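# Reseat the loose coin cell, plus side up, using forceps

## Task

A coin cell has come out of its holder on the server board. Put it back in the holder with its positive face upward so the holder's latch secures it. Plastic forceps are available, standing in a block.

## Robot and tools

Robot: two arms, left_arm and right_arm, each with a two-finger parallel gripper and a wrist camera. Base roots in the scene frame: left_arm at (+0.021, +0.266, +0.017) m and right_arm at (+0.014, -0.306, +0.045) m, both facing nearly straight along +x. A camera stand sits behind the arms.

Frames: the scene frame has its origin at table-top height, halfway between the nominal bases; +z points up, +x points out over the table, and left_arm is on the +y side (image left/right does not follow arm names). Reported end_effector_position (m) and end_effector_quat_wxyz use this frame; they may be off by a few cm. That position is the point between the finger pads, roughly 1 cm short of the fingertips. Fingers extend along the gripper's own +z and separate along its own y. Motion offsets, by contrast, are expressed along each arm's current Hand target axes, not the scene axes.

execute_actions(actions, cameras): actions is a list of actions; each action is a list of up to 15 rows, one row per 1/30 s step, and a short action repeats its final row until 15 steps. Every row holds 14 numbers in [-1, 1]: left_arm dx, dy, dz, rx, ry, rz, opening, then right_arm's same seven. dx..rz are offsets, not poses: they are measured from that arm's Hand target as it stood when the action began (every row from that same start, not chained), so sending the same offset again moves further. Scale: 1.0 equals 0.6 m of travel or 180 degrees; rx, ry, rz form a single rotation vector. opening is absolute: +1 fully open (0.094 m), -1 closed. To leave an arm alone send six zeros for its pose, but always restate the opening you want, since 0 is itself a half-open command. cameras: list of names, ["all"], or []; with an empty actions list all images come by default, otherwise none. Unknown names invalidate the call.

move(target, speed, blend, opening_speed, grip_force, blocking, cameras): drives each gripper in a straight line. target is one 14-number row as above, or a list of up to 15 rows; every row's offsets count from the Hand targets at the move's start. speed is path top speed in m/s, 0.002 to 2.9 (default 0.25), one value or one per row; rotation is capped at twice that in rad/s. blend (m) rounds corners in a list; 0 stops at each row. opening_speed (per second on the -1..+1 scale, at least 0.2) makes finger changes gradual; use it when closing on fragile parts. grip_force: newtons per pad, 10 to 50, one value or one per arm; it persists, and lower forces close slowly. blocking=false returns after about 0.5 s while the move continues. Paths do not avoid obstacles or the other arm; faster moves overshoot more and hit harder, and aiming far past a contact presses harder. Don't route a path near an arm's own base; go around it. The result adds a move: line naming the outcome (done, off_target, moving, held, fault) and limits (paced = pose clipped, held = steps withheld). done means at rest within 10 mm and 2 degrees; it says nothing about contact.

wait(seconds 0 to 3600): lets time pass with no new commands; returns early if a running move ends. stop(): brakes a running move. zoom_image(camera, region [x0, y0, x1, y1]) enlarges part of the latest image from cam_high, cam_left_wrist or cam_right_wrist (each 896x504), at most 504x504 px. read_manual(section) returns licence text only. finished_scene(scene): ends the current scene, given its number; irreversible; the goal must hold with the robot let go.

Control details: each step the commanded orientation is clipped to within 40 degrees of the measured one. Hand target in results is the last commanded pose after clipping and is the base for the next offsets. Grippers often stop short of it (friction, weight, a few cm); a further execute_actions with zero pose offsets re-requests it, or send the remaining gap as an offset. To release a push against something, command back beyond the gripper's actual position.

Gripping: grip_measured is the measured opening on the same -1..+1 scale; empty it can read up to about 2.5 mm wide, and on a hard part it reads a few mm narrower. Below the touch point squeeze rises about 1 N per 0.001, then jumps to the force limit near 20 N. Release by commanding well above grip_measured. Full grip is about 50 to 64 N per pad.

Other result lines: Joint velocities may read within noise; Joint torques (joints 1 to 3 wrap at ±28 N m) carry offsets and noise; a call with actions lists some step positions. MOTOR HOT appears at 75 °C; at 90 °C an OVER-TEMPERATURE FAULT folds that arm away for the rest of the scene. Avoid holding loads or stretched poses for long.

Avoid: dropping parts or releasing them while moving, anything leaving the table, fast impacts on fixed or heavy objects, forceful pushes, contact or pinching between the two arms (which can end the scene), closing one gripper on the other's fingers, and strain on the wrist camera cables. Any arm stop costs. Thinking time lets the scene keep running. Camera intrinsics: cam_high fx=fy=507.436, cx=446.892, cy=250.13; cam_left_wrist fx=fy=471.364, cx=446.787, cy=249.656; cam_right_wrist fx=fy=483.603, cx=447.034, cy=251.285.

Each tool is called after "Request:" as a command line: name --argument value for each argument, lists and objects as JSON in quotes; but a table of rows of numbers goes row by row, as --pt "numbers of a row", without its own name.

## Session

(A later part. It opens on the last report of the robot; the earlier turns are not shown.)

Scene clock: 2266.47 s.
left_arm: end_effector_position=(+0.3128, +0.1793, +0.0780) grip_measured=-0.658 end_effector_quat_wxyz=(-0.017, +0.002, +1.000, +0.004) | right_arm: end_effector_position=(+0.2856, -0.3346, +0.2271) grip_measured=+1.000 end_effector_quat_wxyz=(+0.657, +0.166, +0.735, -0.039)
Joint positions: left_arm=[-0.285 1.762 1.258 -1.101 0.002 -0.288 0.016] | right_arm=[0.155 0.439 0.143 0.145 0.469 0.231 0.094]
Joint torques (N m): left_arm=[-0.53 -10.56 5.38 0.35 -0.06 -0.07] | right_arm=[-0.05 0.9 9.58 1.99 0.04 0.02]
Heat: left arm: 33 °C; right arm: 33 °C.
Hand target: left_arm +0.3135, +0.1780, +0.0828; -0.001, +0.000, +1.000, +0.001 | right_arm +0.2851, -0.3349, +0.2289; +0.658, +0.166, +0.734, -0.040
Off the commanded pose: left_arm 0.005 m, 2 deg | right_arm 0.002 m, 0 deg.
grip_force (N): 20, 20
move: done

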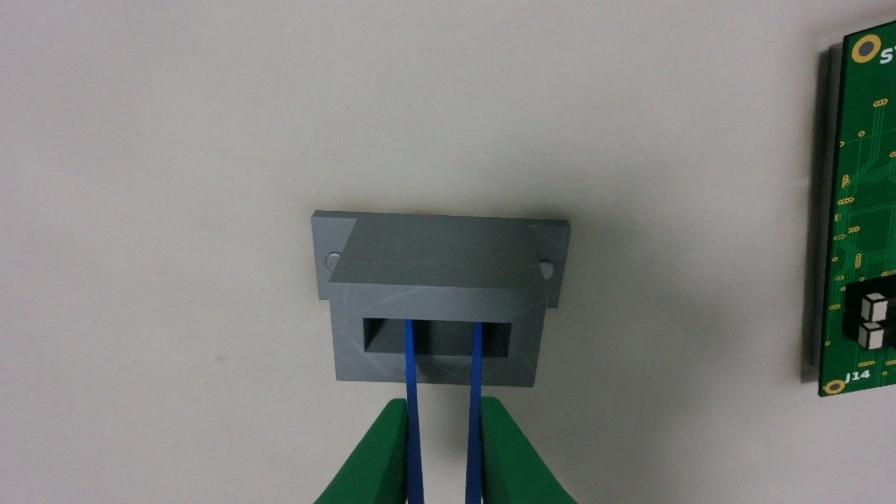

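Request:
move --target '[-0.002, 0, -0.12, 0, 0, 0, -0.66, 0, 0, 0, 0, 0, 0, 1]' --speed 0.12 --cameras '["cam_left_wrist"]'

Scene clock: 2273.43 s.
left_arm: end_effector_position=(+0.3126, +0.1794, +0.1423) grip_measured=-0.658 end_effector_quat_wxyz=(-0.016, +0.001, +1.000, +0.004) | right_arm: end_effector_position=(+0.2856, -0.3346, +0.2271) grip_measured=+1.000 end_effector_quat_wxyz=(+0.657, +0.166, +0.735, -0.039)
Joint positions: left_arm=[-0.285 1.725 1.472 -1.349 0.002 -0.288 0.016] | right_arm=[0.155 0.439 0.143 0.145 0.469 0.231 0.094]
Joint torques (N m): left_arm=[-0.44 -9.37 9.18 -0.01 -0.07 -0.06] | right_arm=[-0.05 0.9 9.59 1.99 0.04 0.02]
Heat: left arm: 34 °C; right arm: 33 °C.
Hand target: left_arm +0.3148, +0.1779, +0.1548; +0.000, +0.000, +1.000, +0.001 | right_arm +0.2851, -0.3349, +0.2289; +0.658, +0.166, +0.734, -0.040
Off the commanded pose: left_arm 0.013 m, 2 deg | right_arm 0.002 m, 0 deg.
grip_force (N): 20, 20
move: off_target (left_arm)

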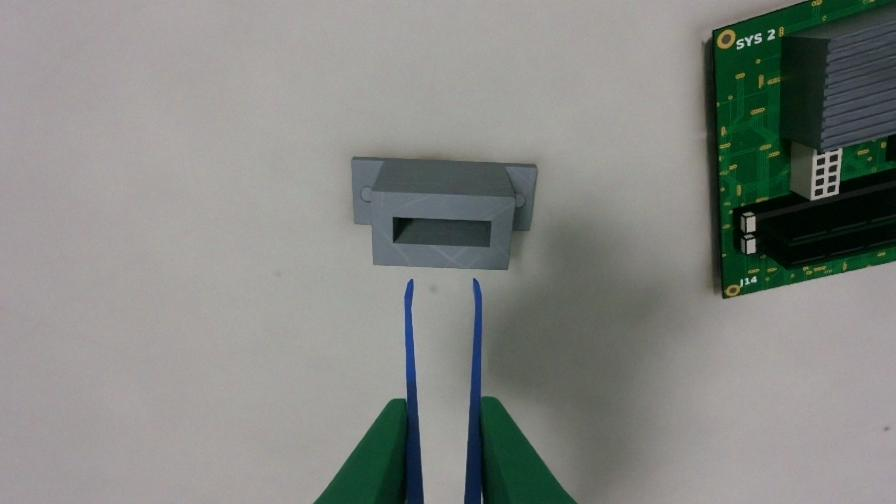

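Request:
move --target '[0, 0, 0, 0, 0, 0, -0.8, 0, 0, 0, 0, 0, 0, 1]' --speed 0.12 --opening_speed 0.25 --grip_force '[40, 20]' --cameras '["cam_left_wrist"]'

Scene clock: 2287.90 s.
left_arm: end_effector_position=(+0.3125, +0.1794, +0.1423) grip_measured=-0.796 end_effector_quat_wxyz=(-0.016, +0.001, +1.000, +0.004) | right_arm: end_effector_position=(+0.2856, -0.3346, +0.2271) grip_measured=+1.000 end_effector_quat_wxyz=(+0.657, +0.166, +0.735, -0.039)
Joint positions: left_arm=[-0.285 1.725 1.472 -1.35 0.002 -0.288 0.01] | right_arm=[0.155 0.439 0.143 0.145 0.469 0.231 0.094]
Joint torques (N m): left_arm=[-0.44 -9.37 9.18 -0.02 -0.06 -0.06] | right_arm=[-0.05 0.88 9.59 1.99 0.05 0.02]
Heat: left arm: 34 °C; right arm: 33 °C.
Hand target: left_arm +0.3147, +0.1779, +0.1548; -0.001, +0.000, +1.000, +0.001 | right_arm +0.2851, -0.3349, +0.2289; +0.658, +0.166, +0.734, -0.040
Off the commanded pose: left_arm 0.013 m, 2 deg | right_arm 0.002 m, 0 deg.
grip_force (N): 40, 20
move: done

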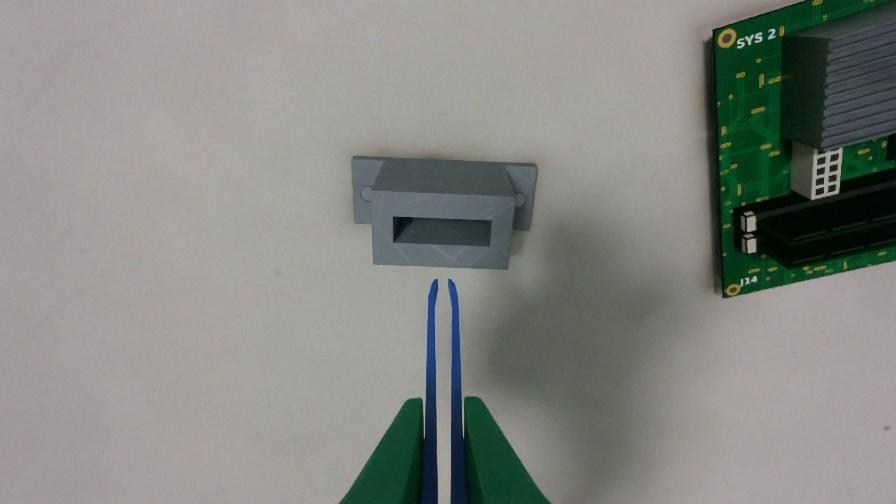

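Request:
move --target '[-0.0572, -0.3135, 0, 0, 0, 0.4128, -0.8, 0, 0, 0, 0, 0, 0, 1]' --speed 0.2 --cameras '["cam_left_wrist"]'

Scene clock: 2302.80 s.
left_arm: end_effector_position=(+0.3487, -0.0085, +0.1634) grip_measured=-0.797 end_effector_quat_wxyz=(+0.016, +0.600, +0.800, -0.002) | right_arm: end_effector_position=(+0.2856, -0.3346, +0.2271) grip_measured=+1.000 end_effector_quat_wxyz=(+0.657, +0.166, +0.735, -0.039)
Joint positions: left_arm=[-0.693 2.207 2.232 -1.565 0.002 0.588 0.01] | right_arm=[0.155 0.439 0.143 0.145 0.469 0.231 0.094]
Joint torques (N m): left_arm=[-0.38 -8.62 9.01 0.08 -0.07 0.09] | right_arm=[-0.03 0.91 9.58 1.98 0.04 0.02]
Heat: left arm: 34 °C; right arm: 33 °C.
Hand target: left_arm +0.3490, -0.0103, +0.1546; -0.001, +0.604, +0.797, +0.000 | right_arm +0.2851, -0.3349, +0.2289; +0.658, +0.166, +0.734, -0.040
Off the commanded pose: left_arm 0.009 m, 2 deg | right_arm 0.002 m, 0 deg.
joint sent to its limit (left arm) — joint 4 (wrist pitch), lower limit. The joint targets still meet the commanded pose.
grip_force (N): 40, 20
move: done

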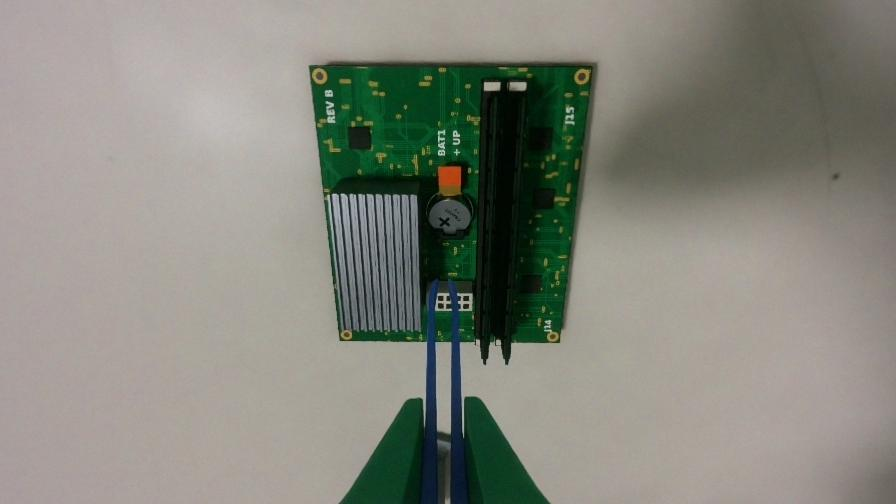

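Request:
zoom_image --camera "cam_left_wrist" --region '[380, 120, 530, 310]'

Scaled by 2.653 from the camera's image (finer frame: 1280x720).

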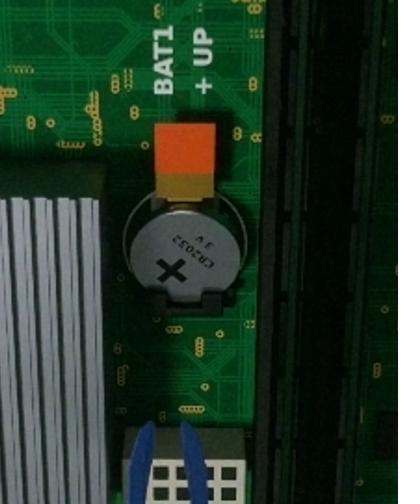

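Request:
move --target '[0, 0, 0.116, 0, 0, 0, -0.8, 0, 0, 0, 0, 0, 0, 1]' --speed 0.12 --cameras '["cam_left_wrist"]'

Request:
zoom_image --camera "cam_left_wrist" --region '[330, 150, 560, 370]'

Scene clock: 2314.87 s.
left_arm: end_effector_position=(+0.3499, -0.0096, +0.0910) grip_measured=-0.797 end_effector_quat_wxyz=(+0.001, +0.600, +0.800, -0.001) | right_arm: end_effector_position=(+0.2856, -0.3346, +0.2271) grip_measured=+1.000 end_effector_quat_wxyz=(+0.657, +0.166, +0.735, -0.039)
Joint positions: left_arm=[-0.693 2.207 1.943 -1.304 0.002 0.589 0.01] | right_arm=[0.155 0.439 0.143 0.145 0.469 0.231 0.094]
Joint torques (N m): left_arm=[-0.39 -11.64 5.56 0.4 -0.06 0.1] | right_arm=[-0.05 0.9 9.61 1.99 0.04 0.02]
Heat: left arm: 35 °C; right arm: 33 °C.
Hand target: left_arm +0.3488, -0.0101, +0.0850; -0.001, +0.604, +0.797, +0.000 | right_arm +0.2851, -0.3349, +0.2289; +0.658, +0.166, +0.734, -0.040
Off the commanded pose: left_arm 0.006 m, 1 deg | right_arm 0.002 m, 0 deg.
grip_force (N): 40, 20
move: done

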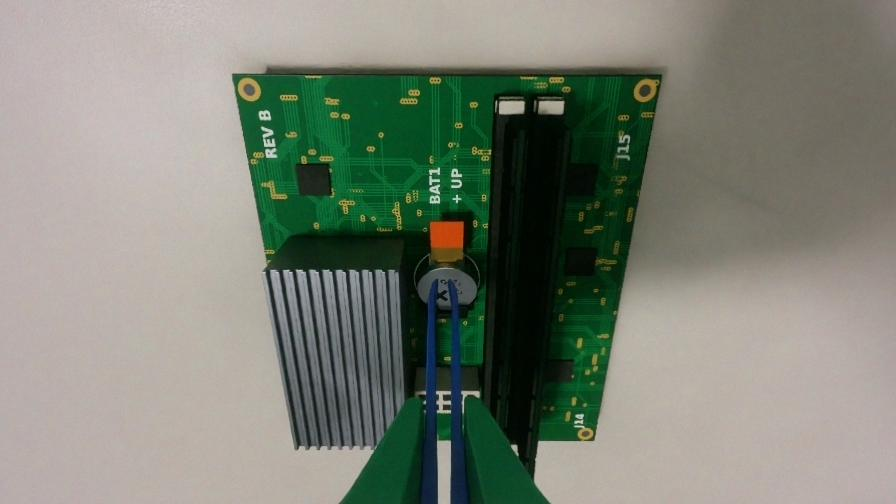

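Scaled by 2.191 from the camera's image (finer frame: 1280x720).

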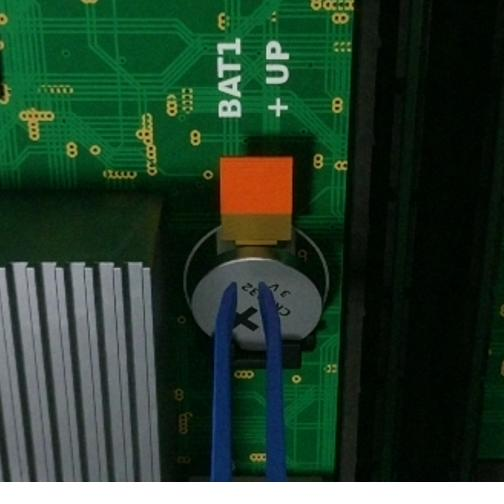

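Request:
zoom_image --camera "cam_left_wrist" --region '[400, 210, 500, 330]'

Scaled by 4.200 from the camera's image (finer frame: 1280x720).

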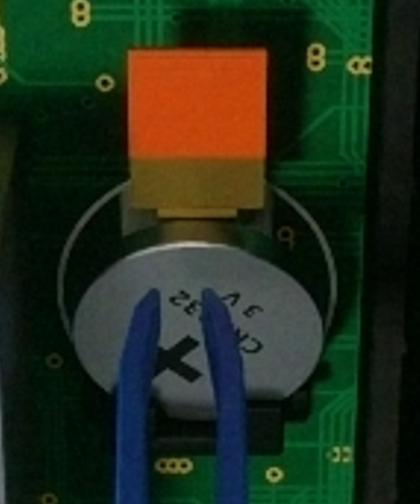

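Request:
move --target '[-0.0035, -0.0025, 0.008, 0, 0, 0, -0.8, 0, 0, 0, 0, 0, 0, 1]' --speed 0.05 --cameras '["cam_left_wrist"]'

Request:
zoom_image --camera "cam_left_wrist" --region '[400, 210, 500, 330]'

Scene clock: 2372.80 s.
left_arm: end_effector_position=(+0.3497, -0.0117, +0.0882) grip_measured=-0.797 end_effector_quat_wxyz=(+0.004, +0.602, +0.799, -0.001) | right_arm: end_effector_position=(+0.2856, -0.3346, +0.2271) grip_measured=+1.000 end_effector_quat_wxyz=(+0.657, +0.166, +0.735, -0.039)
Joint positions: left_arm=[-0.697 2.207 1.932 -1.288 0.001 0.589 0.01] | right_arm=[0.155 0.439 0.143 0.145 0.469 0.231 0.094]
Joint torques (N m): left_arm=[-0.54 -11.25 5.57 0.41 -0.06 0.02] | right_arm=[-0.03 0.9 9.59 1.99 0.05 0.02]
Heat: left arm: 37 °C; right arm: 33 °C.
Hand target: left_arm +0.3480, -0.0125, +0.0802; -0.001, +0.604, +0.797, +0.000 | right_arm +0.2851, -0.3349, +0.2289; +0.658, +0.166, +0.734, -0.040
Off the commanded pose: left_arm 0.008 m, 1 deg | right_arm 0.002 m, 0 deg.
grip_force (N): 40, 20
move: done

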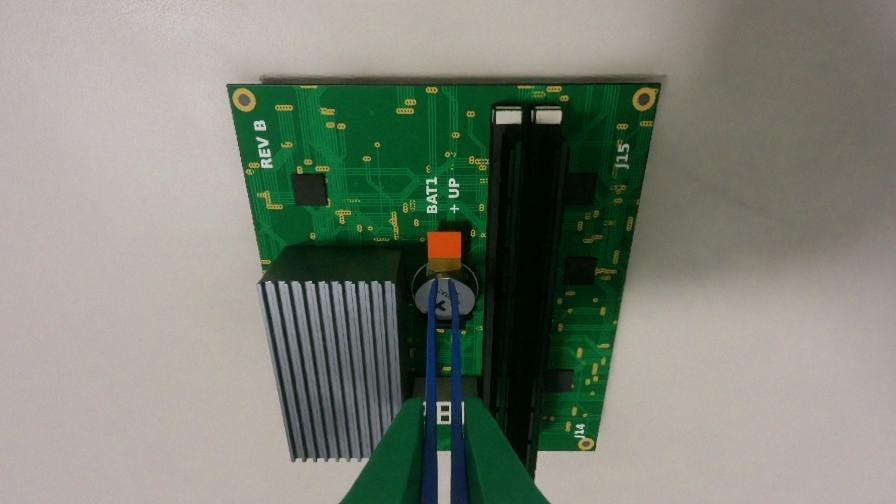

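Scaled by 4.200 from the camera's image (finer frame: 1280x720).

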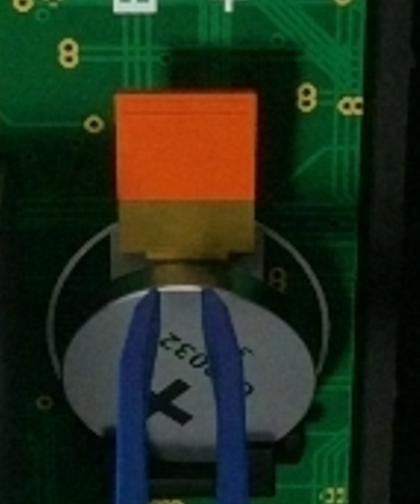

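Request:
move --target '[0.004, -0.001, 0.0, 0, 0, 0, -0.8, 0, 0, 0, 0, 0, 0, 1]' --speed 0.05 --cameras '["cam_left_wrist"]'

Request:
zoom_image --camera "cam_left_wrist" --region '[400, 210, 500, 330]'

Scene clock: 2389.43 s.
left_arm: end_effector_position=(+0.3482, -0.0102, +0.0850) grip_measured=-0.797 end_effector_quat_wxyz=(+0.000, +0.602, +0.799, +0.000) | right_arm: end_effector_position=(+0.2856, -0.3346, +0.2271) grip_measured=+1.000 end_effector_quat_wxyz=(+0.657, +0.166, +0.735, -0.039)
Joint positions: left_arm=[-0.697 2.207 1.919 -1.283 0 0.589 0.01] | right_arm=[0.155 0.439 0.143 0.145 0.469 0.231 0.094]
Joint torques (N m): left_arm=[-0.35 -12.1 5.31 0.41 -0.06 0.05] | right_arm=[-0.03 0.9 9.58 1.99 0.04 0.02]
Heat: left arm: 37 °C; right arm: 33 °C.
Hand target: left_arm +0.3468, -0.0105, +0.0802; -0.001, +0.604, +0.797, +0.000 | right_arm +0.2851, -0.3349, +0.2289; +0.658, +0.166, +0.734, -0.040
Off the commanded pose: left_arm 0.005 m, 0 deg | right_arm 0.002 m, 0 deg.
grip_force (N): 40, 20
move: done

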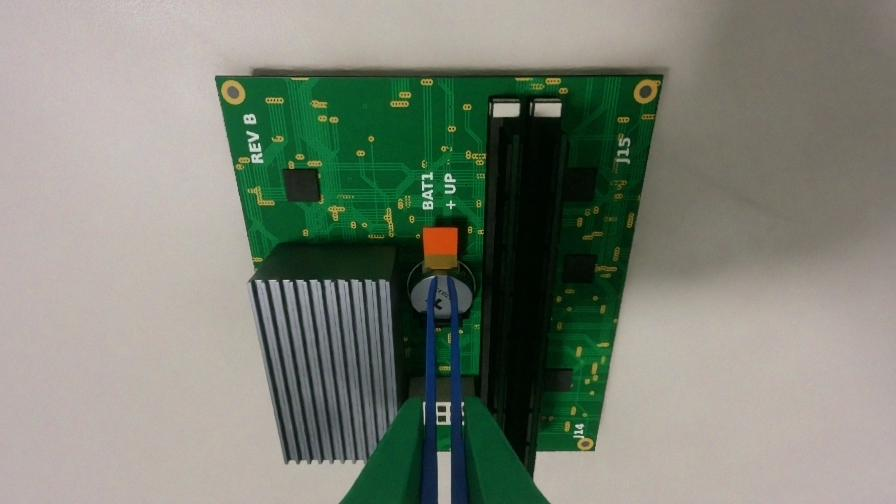

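Scaled by 4.200 from the camera's image (finer frame: 1280x720).

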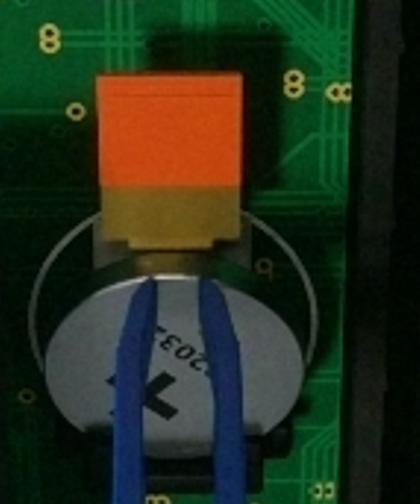

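Request:
move --target '[0.0, 0, -0.04, 0, 0, 0, -0.8, 0, 0, 0, 0, 0, 0, 1]' --speed 0.08 --cameras '["cam_left_wrist"]'

Request:
zoom_image --camera "cam_left_wrist" --region '[400, 210, 500, 330]'

Scene clock: 2398.90 s.
left_arm: end_effector_position=(+0.3455, -0.0079, +0.0958) grip_measured=-0.797 end_effector_quat_wxyz=(-0.008, +0.602, +0.799, +0.000) | right_arm: end_effector_position=(+0.2856, -0.3346, +0.2271) grip_measured=+1.000 end_effector_quat_wxyz=(+0.657, +0.166, +0.735, -0.039)
Joint positions: left_arm=[-0.697 2.207 1.962 -1.341 0 0.589 0.01] | right_arm=[0.155 0.439 0.143 0.145 0.469 0.231 0.094]
Joint torques (N m): left_arm=[-0.32 -12.38 9.2 -0.02 -0.05 0.06] | right_arm=[-0.03 0.9 9.58 1.99 0.05 0.02]
Heat: left arm: 37 °C; right arm: 33 °C.
Hand target: left_arm +0.3468, -0.0105, +0.1042; -0.001, +0.604, +0.797, +0.000 | right_arm +0.2851, -0.3349, +0.2289; +0.658, +0.166, +0.734, -0.040
Off the commanded pose: left_arm 0.009 m, 1 deg | right_arm 0.002 m, 0 deg.
grip_force (N): 40, 20
move: done

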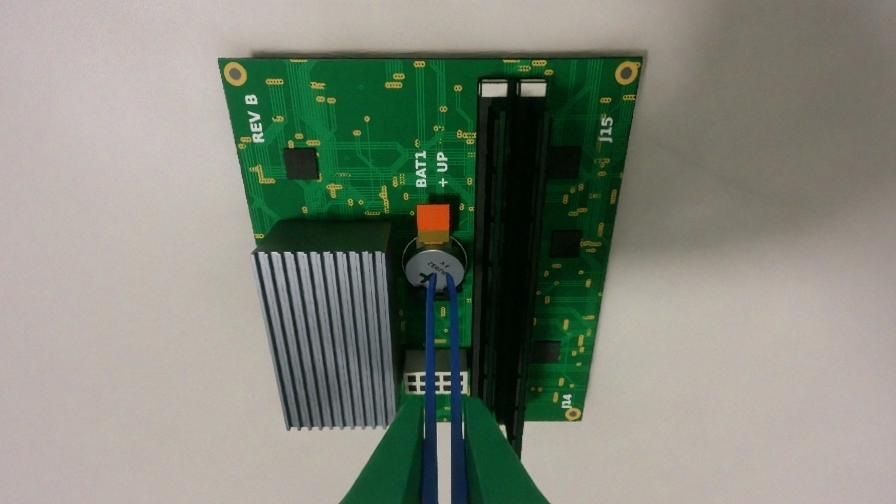

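Scaled by 4.200 from the camera's image (finer frame: 1280x720).

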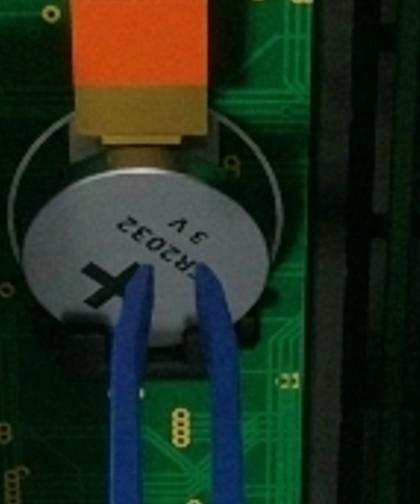

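Request:
move --target '[0.0038, 0.0042, 0.036, 0, 0, 0, -0.8, 0, 0, 0, 0, 0, 0, 1]' --speed 0.08 --cameras '["cam_left_wrist"]'

Request:
zoom_image --camera "cam_left_wrist" --region '[400, 210, 500, 330]'

Scene clock: 2425.77 s.
left_arm: end_effector_position=(+0.3472, -0.0094, +0.0855) grip_measured=-0.797 end_effector_quat_wxyz=(-0.003, +0.603, +0.798, +0.000) | right_arm: end_effector_position=(+0.2856, -0.3346, +0.2271) grip_measured=+1.000 end_effector_quat_wxyz=(+0.657, +0.166, +0.735, -0.039)
Joint positions: left_arm=[-0.697 2.207 1.921 -1.29 0 0.592 0.01] | right_arm=[0.155 0.439 0.143 0.145 0.469 0.231 0.094]
Joint torques (N m): left_arm=[0.35 -12.3 5.53 0.4 -0.05 0.09] | right_arm=[-0.03 0.88 9.59 1.98 0.04 0.02]
Motor temperatures (°C): left_arm=[21 38 33 22 22 22 24] | right_arm=[24 22 32 33 23 22 23]
Heat: left arm: 38 °C; right arm: 33 °C.
Hand target: left_arm +0.3486, -0.0076, +0.0826; -0.001, +0.604, +0.797, +0.000 | right_arm +0.2851, -0.3349, +0.2289; +0.658, +0.166, +0.734, -0.040
Off the commanded pose: left_arm 0.004 m, 0 deg | right_arm 0.002 m, 0 deg.
grip_force (N): 40, 20
move: done

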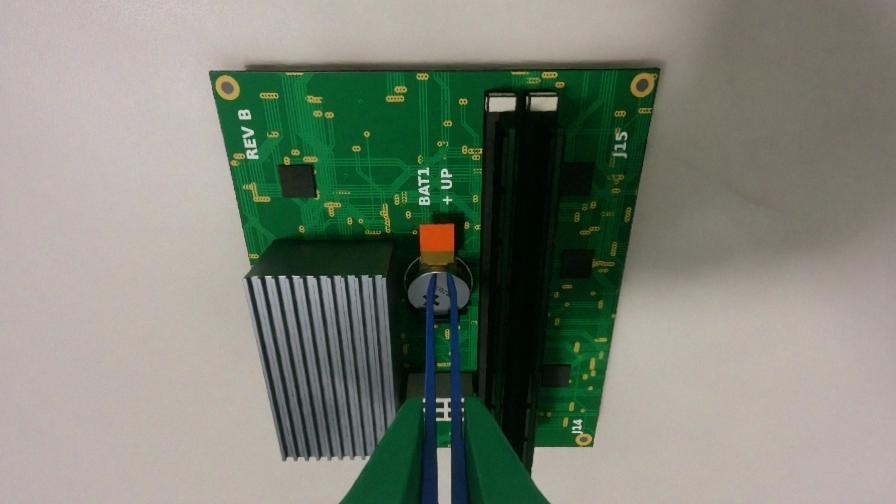

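Scaled by 4.200 from the camera's image (finer frame: 1280x720).

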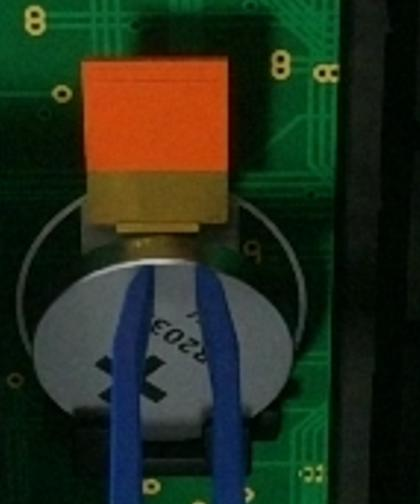

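Request:
move --target '[0, 0, 0.0133, 0, 0, 0, -0.8, 0, 0, 0, 0, 0, 0, 1]' --speed 0.05 --cameras '["cam_left_wrist"]'

Request:
zoom_image --camera "cam_left_wrist" --region '[400, 210, 500, 330]'

Scene clock: 2434.50 s.
left_arm: end_effector_position=(+0.3465, -0.0081, +0.0796) grip_measured=-0.797 end_effector_quat_wxyz=(-0.005, +0.603, +0.798, +0.001) | right_arm: end_effector_position=(+0.2856, -0.3346, +0.2271) grip_measured=+1.000 end_effector_quat_wxyz=(+0.657, +0.166, +0.735, -0.039)
Joint positions: left_arm=[-0.697 2.207 1.897 -1.271 -0.002 0.592 0.01] | right_arm=[0.155 0.439 0.143 0.145 0.469 0.231 0.094]
Joint torques (N m): left_arm=[0.36 -12.04 5.23 0.51 -0.03 0.1] | right_arm=[-0.05 0.9 9.61 1.99 0.04 0.02]
Heat: left arm: 39 °C; right arm: 33 °C.
Hand target: left_arm +0.3486, -0.0075, +0.0746; -0.001, +0.604, +0.797, +0.000 | right_arm +0.2851, -0.3349, +0.2289; +0.658, +0.166, +0.734, -0.040
Off the commanded pose: left_arm 0.005 m, 1 deg | right_arm 0.002 m, 0 deg.
grip_force (N): 40, 20
move: done

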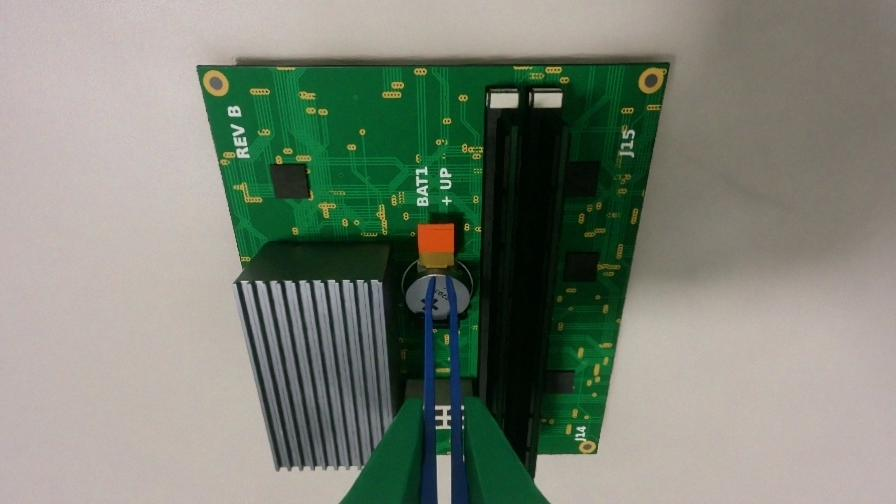

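Scaled by 4.200 from the camera's image (finer frame: 1280x720).

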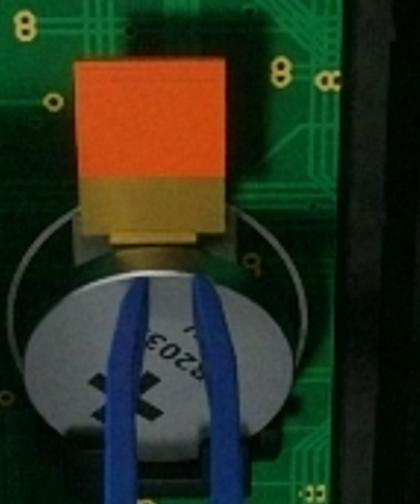

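Request:
move --pt "0.0 0 -0.04 0 0 0 -0.8 0 0 0 0 0 0 1" --pt "0.0048 0.0038 -0.04 0 0 0 -0.9 0 0 0 0 0 0 1" --speed 0.08 --opening_speed 0.25 --grip_force '[50, 20]' --cameras '["cam_left_wrist"]'

Request:
zoom_image --camera "cam_left_wrist" --region '[400, 210, 500, 330]'

Scene clock: 2507.60 s.
left_arm: end_effector_position=(+0.3479, -0.0042, +0.0890) grip_measured=-0.873 end_effector_quat_wxyz=(-0.008, +0.603, +0.798, +0.002) | right_arm: end_effector_position=(+0.2856, -0.3346, +0.2271) grip_measured=+1.000 end_effector_quat_wxyz=(+0.657, +0.166, +0.735, -0.039)
Joint positions: left_arm=[-0.688 2.207 1.935 -1.316 -0.002 0.6 0.006] | right_arm=[0.155 0.439 0.143 0.145 0.469 0.231 0.094]
Joint torques (N m): left_arm=[0.28 -13.08 8.59 -0.01 -0.04 0.09] | right_arm=[-0.06 0.9 9.58 1.99 0.05 0.02]
Heat: left arm: 40 °C; right arm: 33 °C.
Hand target: left_arm +0.3501, -0.0042, +0.0986; -0.001, +0.604, +0.797, +0.000 | right_arm +0.2851, -0.3349, +0.2289; +0.658, +0.166, +0.734, -0.040
Off the commanded pose: left_arm 0.010 m, 1 deg | right_arm 0.002 m, 0 deg.
grip_force (N): 50, 20
move: done

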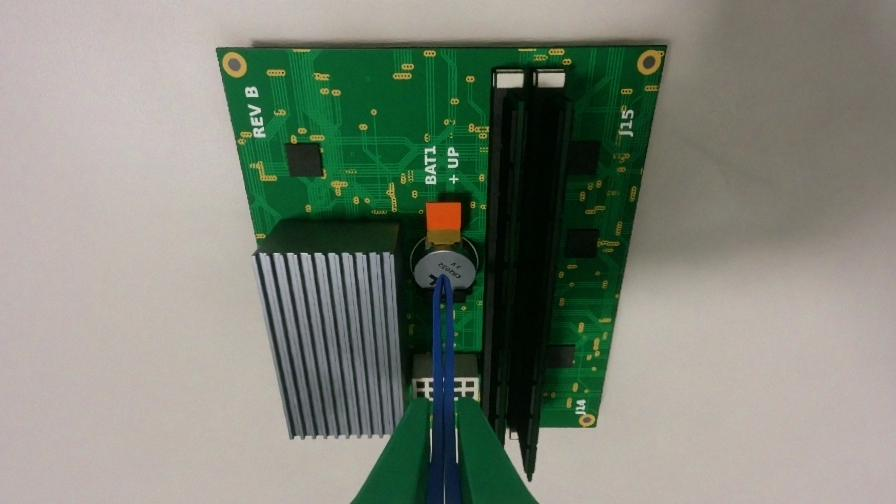

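Scaled by 4.200 from the camera's image (finer frame: 1280x720).

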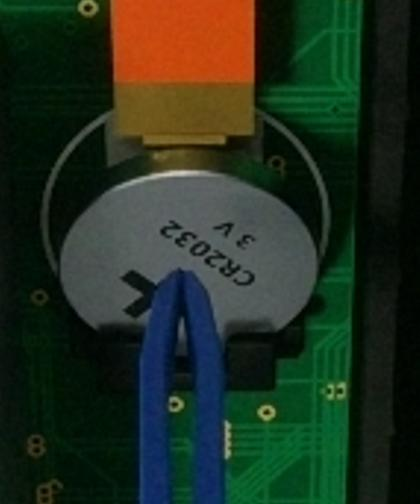

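Request:
move --target '[0.0, -0.002, 0.0343, 0, 0, 0, -0.9, 0, 0, 0, 0, 0, 0, 1]' --speed 0.08 --cameras '["cam_left_wrist"]'

Request:
zoom_image --camera "cam_left_wrist" --region '[400, 210, 500, 330]'

Scene clock: 2524.27 s.
left_arm: end_effector_position=(+0.3465, -0.0029, +0.0789) grip_measured=-0.876 end_effector_quat_wxyz=(-0.011, +0.603, +0.798, +0.002) | right_arm: end_effector_position=(+0.2856, -0.3346, +0.2271) grip_measured=+1.000 end_effector_quat_wxyz=(+0.657, +0.166, +0.735, -0.039)
Joint positions: left_arm=[-0.688 2.207 1.894 -1.281 -0.003 0.6 0.006] | right_arm=[0.155 0.439 0.143 0.145 0.469 0.231 0.094]
Joint torques (N m): left_arm=[0.09 -12.86 5.37 0.51 -0.02 0.07] | right_arm=[-0.03 0.91 9.59 1.99 0.05 0.02]
Heat: left arm: 40 °C; right arm: 33 °C.
Hand target: left_arm +0.3489, -0.0045, +0.0780; -0.001, +0.604, +0.797, +0.000 | right_arm +0.2851, -0.3349, +0.2289; +0.658, +0.166, +0.734, -0.040
Off the commanded pose: left_arm 0.003 m, 1 deg | right_arm 0.002 m, 0 deg.
grip_force (N): 50, 20
move: done

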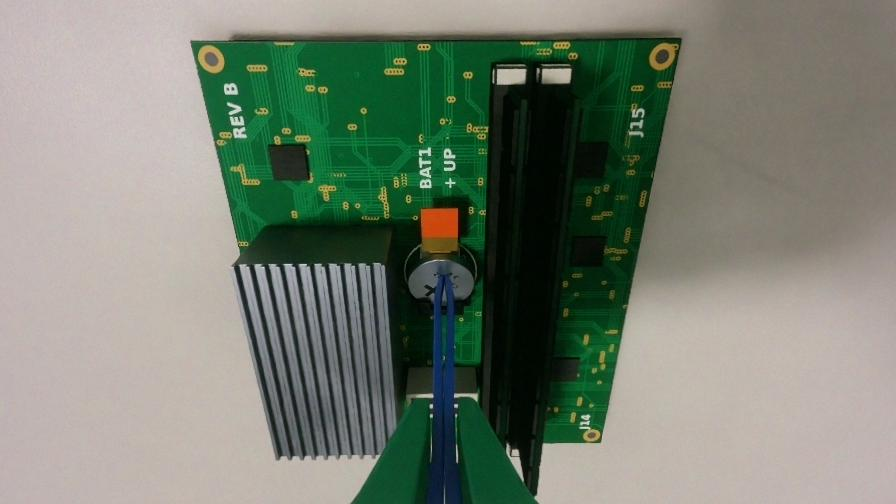

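Scaled by 4.200 from the camera's image (finer frame: 1280x720).

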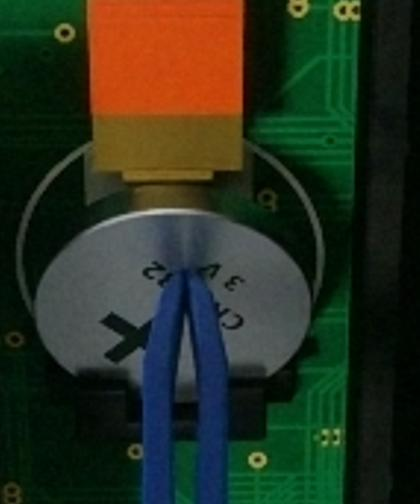

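Request:
move --target '[0.0, 0, 0.0133, 0, 0, 0, -0.9, 0, 0, 0, 0, 0, 0, 1]' --speed 0.05 --cameras '["cam_left_wrist"]'

Request:
zoom_image --camera "cam_left_wrist" --region '[400, 210, 500, 330]'

Scene clock: 2534.13 s.
left_arm: end_effector_position=(+0.3470, -0.0026, +0.0770) grip_measured=-0.876 end_effector_quat_wxyz=(-0.009, +0.603, +0.798, +0.003) | right_arm: end_effector_position=(+0.2856, -0.3346, +0.2271) grip_measured=+1.000 end_effector_quat_wxyz=(+0.657, +0.166, +0.735, -0.039)
Joint positions: left_arm=[-0.688 2.203 1.881 -1.267 -0.006 0.6 0.006] | right_arm=[0.155 0.439 0.143 0.145 0.469 0.231 0.094]
Joint torques (N m): left_arm=[0.05 -12.15 4.33 0.69 0.02 0.07] | right_arm=[-0.05 0.91 9.61 1.99 0.04 0.02]
Heat: left arm: 41 °C; right arm: 33 °C.
Hand target: left_arm +0.3489, -0.0045, +0.0701; -0.001, +0.604, +0.797, +0.000 | right_arm +0.2851, -0.3349, +0.2289; +0.658, +0.166, +0.734, -0.040
Off the commanded pose: left_arm 0.007 m, 1 deg | right_arm 0.002 m, 0 deg.
grip_force (N): 50, 20
move: done

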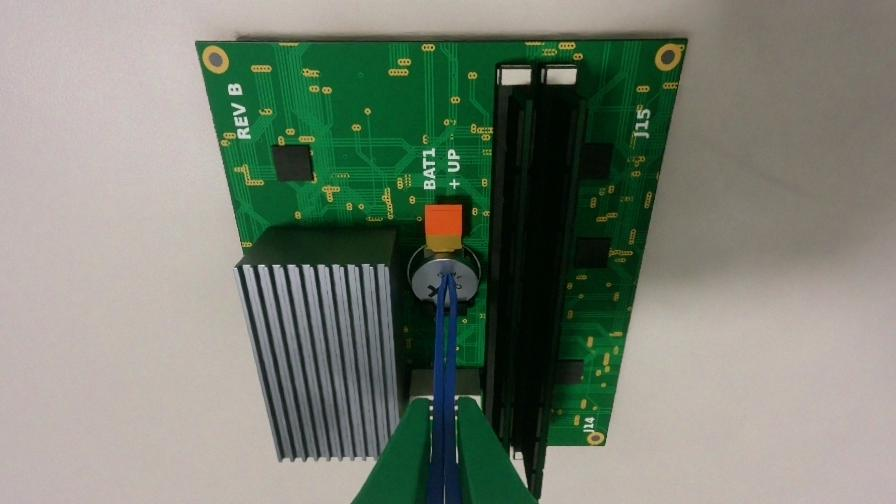

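Scaled by 4.200 from the camera's image (finer frame: 1280x720).

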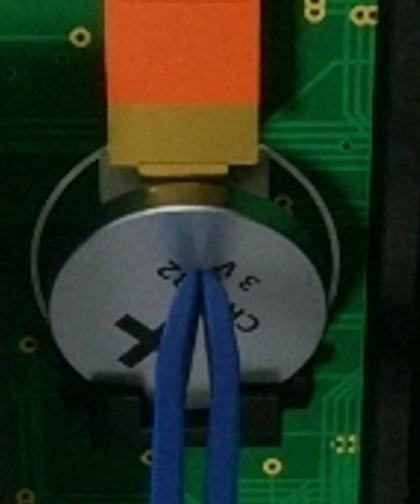

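Request:
move --target '[0.0, 0, 0.0133, 0, 0, 0, -0.9, 0, 0, 0, 0, 0, 0, 1]' --speed 0.05 --cameras '["cam_left_wrist"]'

Request:
zoom_image --camera "cam_left_wrist" --region '[400, 210, 500, 330]'

Scene clock: 2544.73 s.
left_arm: end_effector_position=(+0.3474, -0.0022, +0.0745) grip_measured=-0.876 end_effector_quat_wxyz=(-0.005, +0.603, +0.798, +0.005) | right_arm: end_effector_position=(+0.2856, -0.3346, +0.2271) grip_measured=+1.000 end_effector_quat_wxyz=(+0.657, +0.166, +0.735, -0.039)
Joint positions: left_arm=[-0.688 2.196 1.859 -1.244 -0.009 0.6 0.006] | right_arm=[0.155 0.439 0.143 0.145 0.469 0.231 0.094]
Joint torques (N m): left_arm=[0.06 -11.18 4.07 0.79 0.05 0.07] | right_arm=[-0.05 0.9 9.58 1.99 0.05 0.02]
Heat: left arm: 40 °C; right arm: 33 °C.
Hand target: left_arm +0.3489, -0.0045, +0.0621; -0.001, +0.604, +0.797, +0.000 | right_arm +0.2851, -0.3349, +0.2289; +0.658, +0.166, +0.734, -0.040
Off the commanded pose: left_arm 0.013 m, 1 deg | right_arm 0.002 m, 0 deg.
grip_force (N): 50, 20
move: off_target (left_arm)

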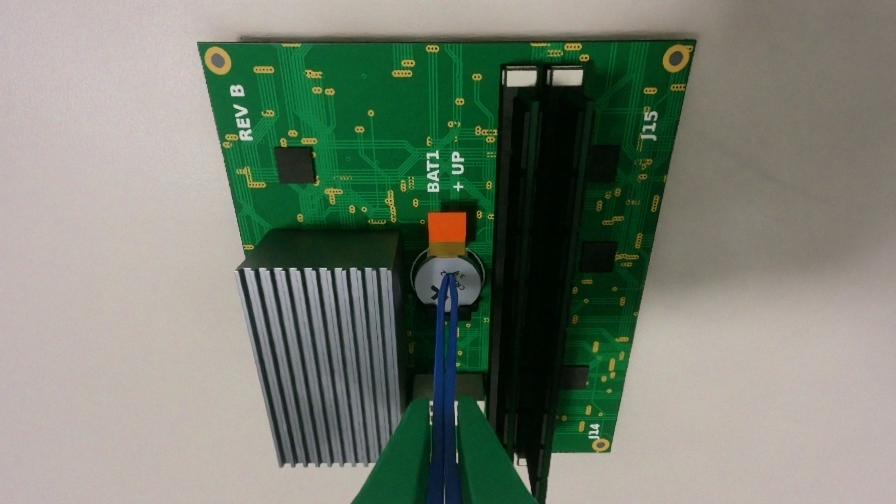

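Scaled by 4.200 from the camera's image (finer frame: 1280x720).

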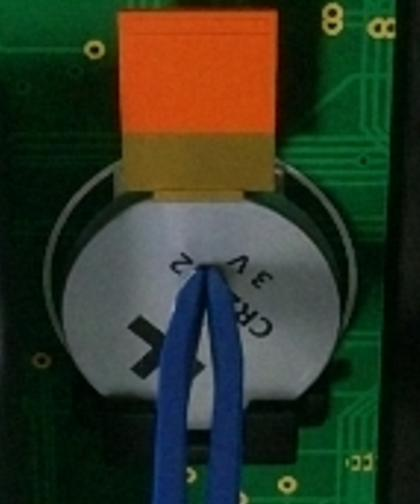

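Request:
move --target '[0.0, 0, 0.01, 0, 0, 0, -0.9, 0, 0, 0, 0, 0, 0, 1]' --speed 0.05 --cameras '["cam_left_wrist"]'

Request:
zoom_image --camera "cam_left_wrist" --region '[400, 210, 500, 330]'

Scene clock: 2554.57 s.
left_arm: end_effector_position=(+0.3478, -0.0018, +0.0741) grip_measured=-0.876 end_effector_quat_wxyz=(-0.001, +0.603, +0.798, +0.006) | right_arm: end_effector_position=(+0.2856, -0.3346, +0.2271) grip_measured=+1.000 end_effector_quat_wxyz=(+0.657, +0.166, +0.735, -0.039)
Joint positions: left_arm=[-0.688 2.187 1.844 -1.229 -0.012 0.6 0.006] | right_arm=[0.155 0.439 0.143 0.145 0.469 0.231 0.094]
Joint torques (N m): left_arm=[0.06 -10.1 3.84 0.88 0.09 0.08] | right_arm=[-0.05 0.91 9.61 1.99 0.05 0.02]
Heat: left arm: 40 °C; right arm: 33 °C.
Hand target: left_arm +0.3488, -0.0044, +0.0561; -0.001, +0.604, +0.797, +0.000 | right_arm +0.2851, -0.3349, +0.2289; +0.658, +0.166, +0.734, -0.040
Off the commanded pose: left_arm 0.018 m, 1 deg | right_arm 0.002 m, 0 deg.
grip_force (N): 50, 20
move: off_target (left_arm)

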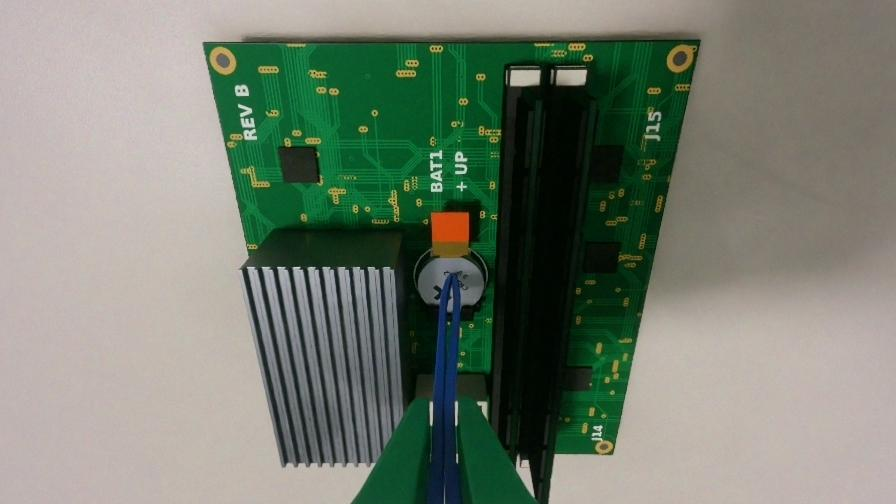

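Scaled by 4.200 from the camera's image (finer frame: 1280x720).

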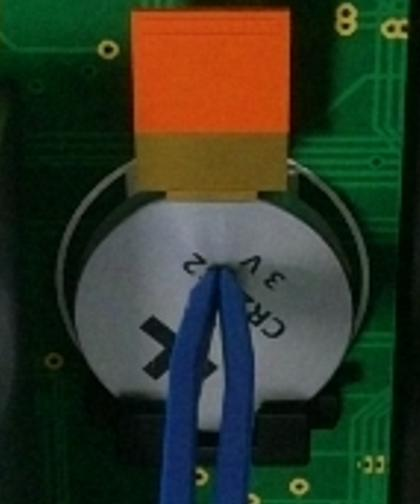

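Request:
zoom_image --camera "cam_left_wrist" --region '[415, 240, 490, 320]'

Scaled by 6.300 from the camera's image (finer frame: 1280x720).

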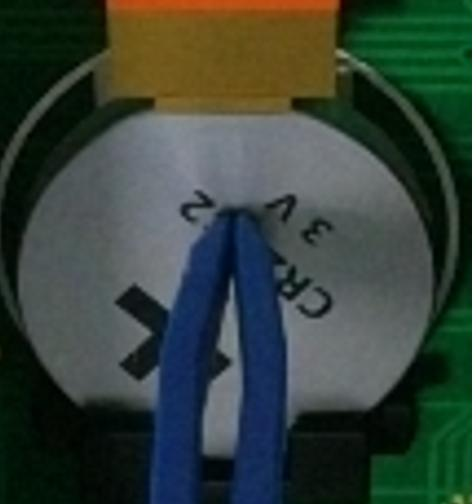

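Request:
move --target '[0.0, 0, -0.09, 0, 0, 0, -0.9, 0, 0, 0, 0, 0, 0, 1]' --speed 0.06 --cameras '["cam_left_wrist"]'

Request:
zoom_image --camera "cam_left_wrist" --region '[405, 200, 490, 310]'

Scene clock: 2576.73 s.
left_arm: end_effector_position=(+0.3478, -0.0027, +0.1062) grip_measured=-0.876 end_effector_quat_wxyz=(-0.002, +0.603, +0.798, +0.004) | right_arm: end_effector_position=(+0.2856, -0.3346, +0.2271) grip_measured=+1.000 end_effector_quat_wxyz=(+0.657, +0.166, +0.735, -0.039)
Joint positions: left_arm=[-0.688 2.186 1.97 -1.358 -0.008 0.6 0.006] | right_arm=[0.155 0.439 0.143 0.145 0.469 0.231 0.094]
Joint torques (N m): left_arm=[0.06 -11.29 9.22 0.03 0.05 0.08] | right_arm=[-0.02 0.91 9.59 1.99 0.05 0.02]
Heat: left arm: 40 °C; right arm: 33 °C.
Hand target: left_arm +0.3489, -0.0045, +0.1102; -0.001, +0.604, +0.797, +0.000 | right_arm +0.2851, -0.3349, +0.2289; +0.658, +0.166, +0.734, -0.040
Off the commanded pose: left_arm 0.004 m, 1 deg | right_arm 0.002 m, 0 deg.
grip_force (N): 50, 20
move: done

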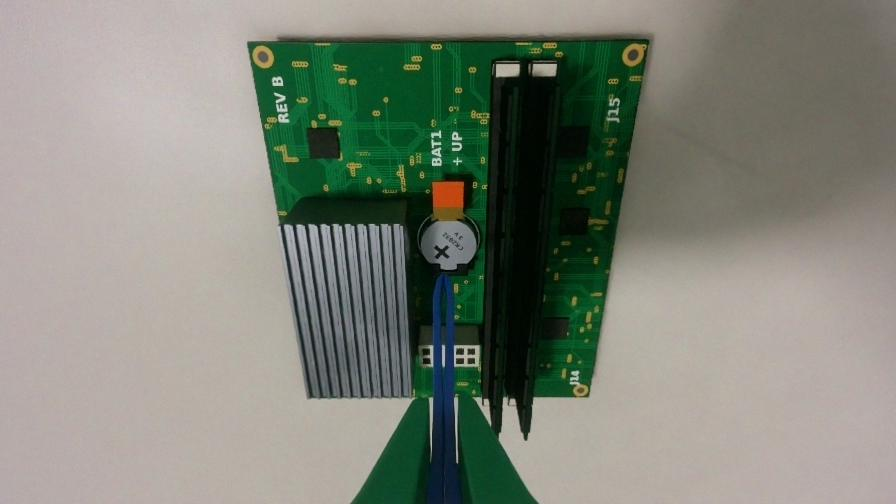

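Scaled by 4.582 from the camera's image (finer frame: 1280x720).

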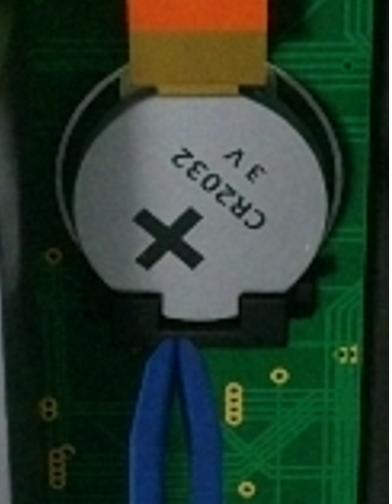

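Request:
zoom_image --camera "cam_left_wrist" --region '[415, 175, 485, 245]'

Scaled by 7.200 from the camera's image (finer frame: 1280x720).

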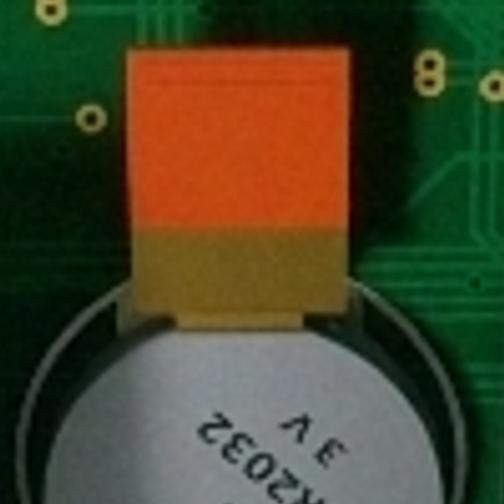

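Request:
move --pt "0 0 -0.0583 0 0 0 -0.9 0 0 0 0 0 0 1" --pt "0.3157 0.0225 -0.0583 0 0 -0.4128 -0.9 0 0 0 0 0 0 1" --speed 0.2 --blend '[0.01, 0]' --cameras '["cam_left_wrist"]'

Scene clock: 2611.67 s.
left_arm: end_effector_position=(+0.3108, +0.1802, +0.1404) grip_measured=-0.876 end_effector_quat_wxyz=(-0.016, +0.007, +1.000, +0.006) | right_arm: end_effector_position=(+0.2856, -0.3346, +0.2271) grip_measured=+1.000 end_effector_quat_wxyz=(+0.657, +0.166, +0.735, -0.039)
Joint positions: left_arm=[-0.286 1.72 1.458 -1.343 -0.002 -0.279 0.006] | right_arm=[0.155 0.439 0.143 0.145 0.469 0.231 0.094]
Joint torques (N m): left_arm=[0.4 -10.43 5.5 0.33 -0.04 -0.06] | right_arm=[-0.05 0.88 9.58 1.99 0.04 0.02]
Heat: left arm: 40 °C; right arm: 33 °C.
Hand target: left_arm +0.3108, +0.1815, +0.1454; +0.000, +0.000, +1.000, +0.000 | right_arm +0.2851, -0.3349, +0.2289; +0.658, +0.166, +0.734, -0.040
Off the commanded pose: left_arm 0.005 m, 2 deg | right_arm 0.002 m, 0 deg.
grip_force (N): 50, 20
move: done

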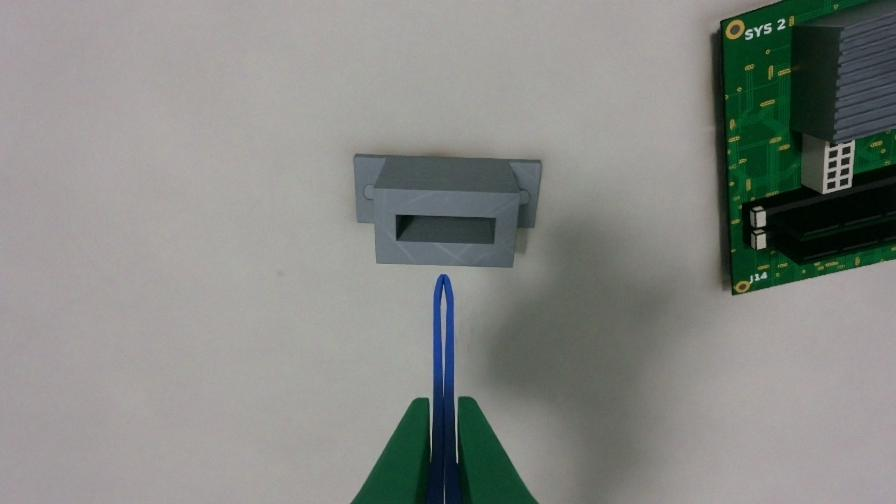

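Request:
move --target '[-0.0033, 0, 0.0673, 0, 0, 0, -0.9, 0, 0, 0, 0, 0, 0, 1]' --speed 0.12 --cameras '["cam_left_wrist"]'

Request:
zoom_image --camera "cam_left_wrist" --region '[330, 200, 560, 400]'

Scene clock: 2622.33 s.
left_arm: end_effector_position=(+0.3126, +0.1802, +0.1062) grip_measured=-0.876 end_effector_quat_wxyz=(-0.006, +0.006, +1.000, +0.003) | right_arm: end_effector_position=(+0.2856, -0.3346, +0.2271) grip_measured=+1.000 end_effector_quat_wxyz=(+0.657, +0.166, +0.735, -0.039)
Joint positions: left_arm=[-0.285 1.718 1.32 -1.186 -0.002 -0.28 0.006] | right_arm=[0.155 0.439 0.143 0.145 0.469 0.231 0.094]
Joint torques (N m): left_arm=[0.39 -8.36 5.52 0.39 -0.03 -0.06] | right_arm=[-0.03 0.9 9.59 1.99 0.05 0.02]
Heat: left arm: 39 °C; right arm: 33 °C.
Hand target: left_arm +0.3128, +0.1815, +0.1050; +0.000, +0.000, +1.000, +0.000 | right_arm +0.2851, -0.3349, +0.2289; +0.658, +0.166, +0.734, -0.040
Off the commanded pose: left_arm 0.002 m, 1 deg | right_arm 0.002 m, 0 deg.
grip_force (N): 50, 20
move: done

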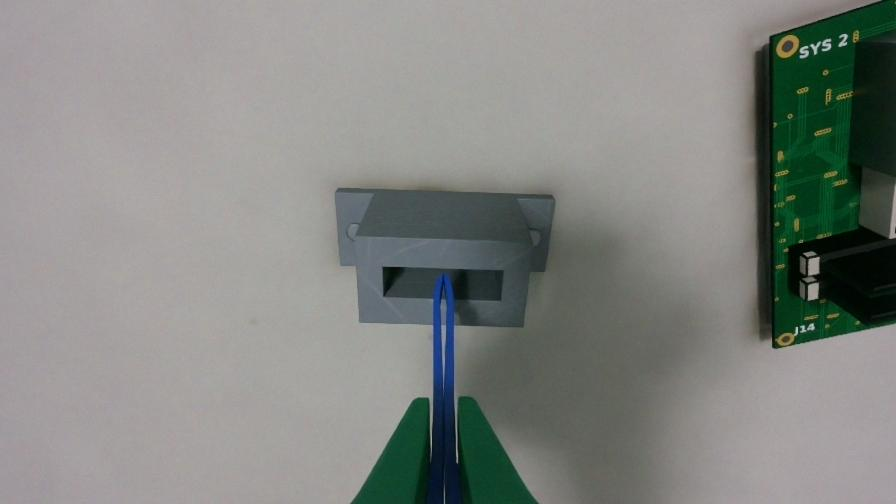

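Scaled by 2.191 from the camera's image (finer frame: 1280x720).

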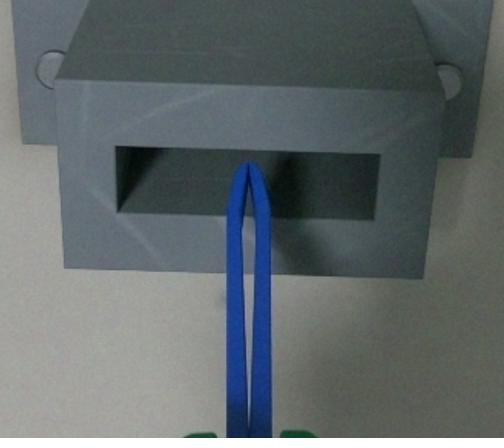

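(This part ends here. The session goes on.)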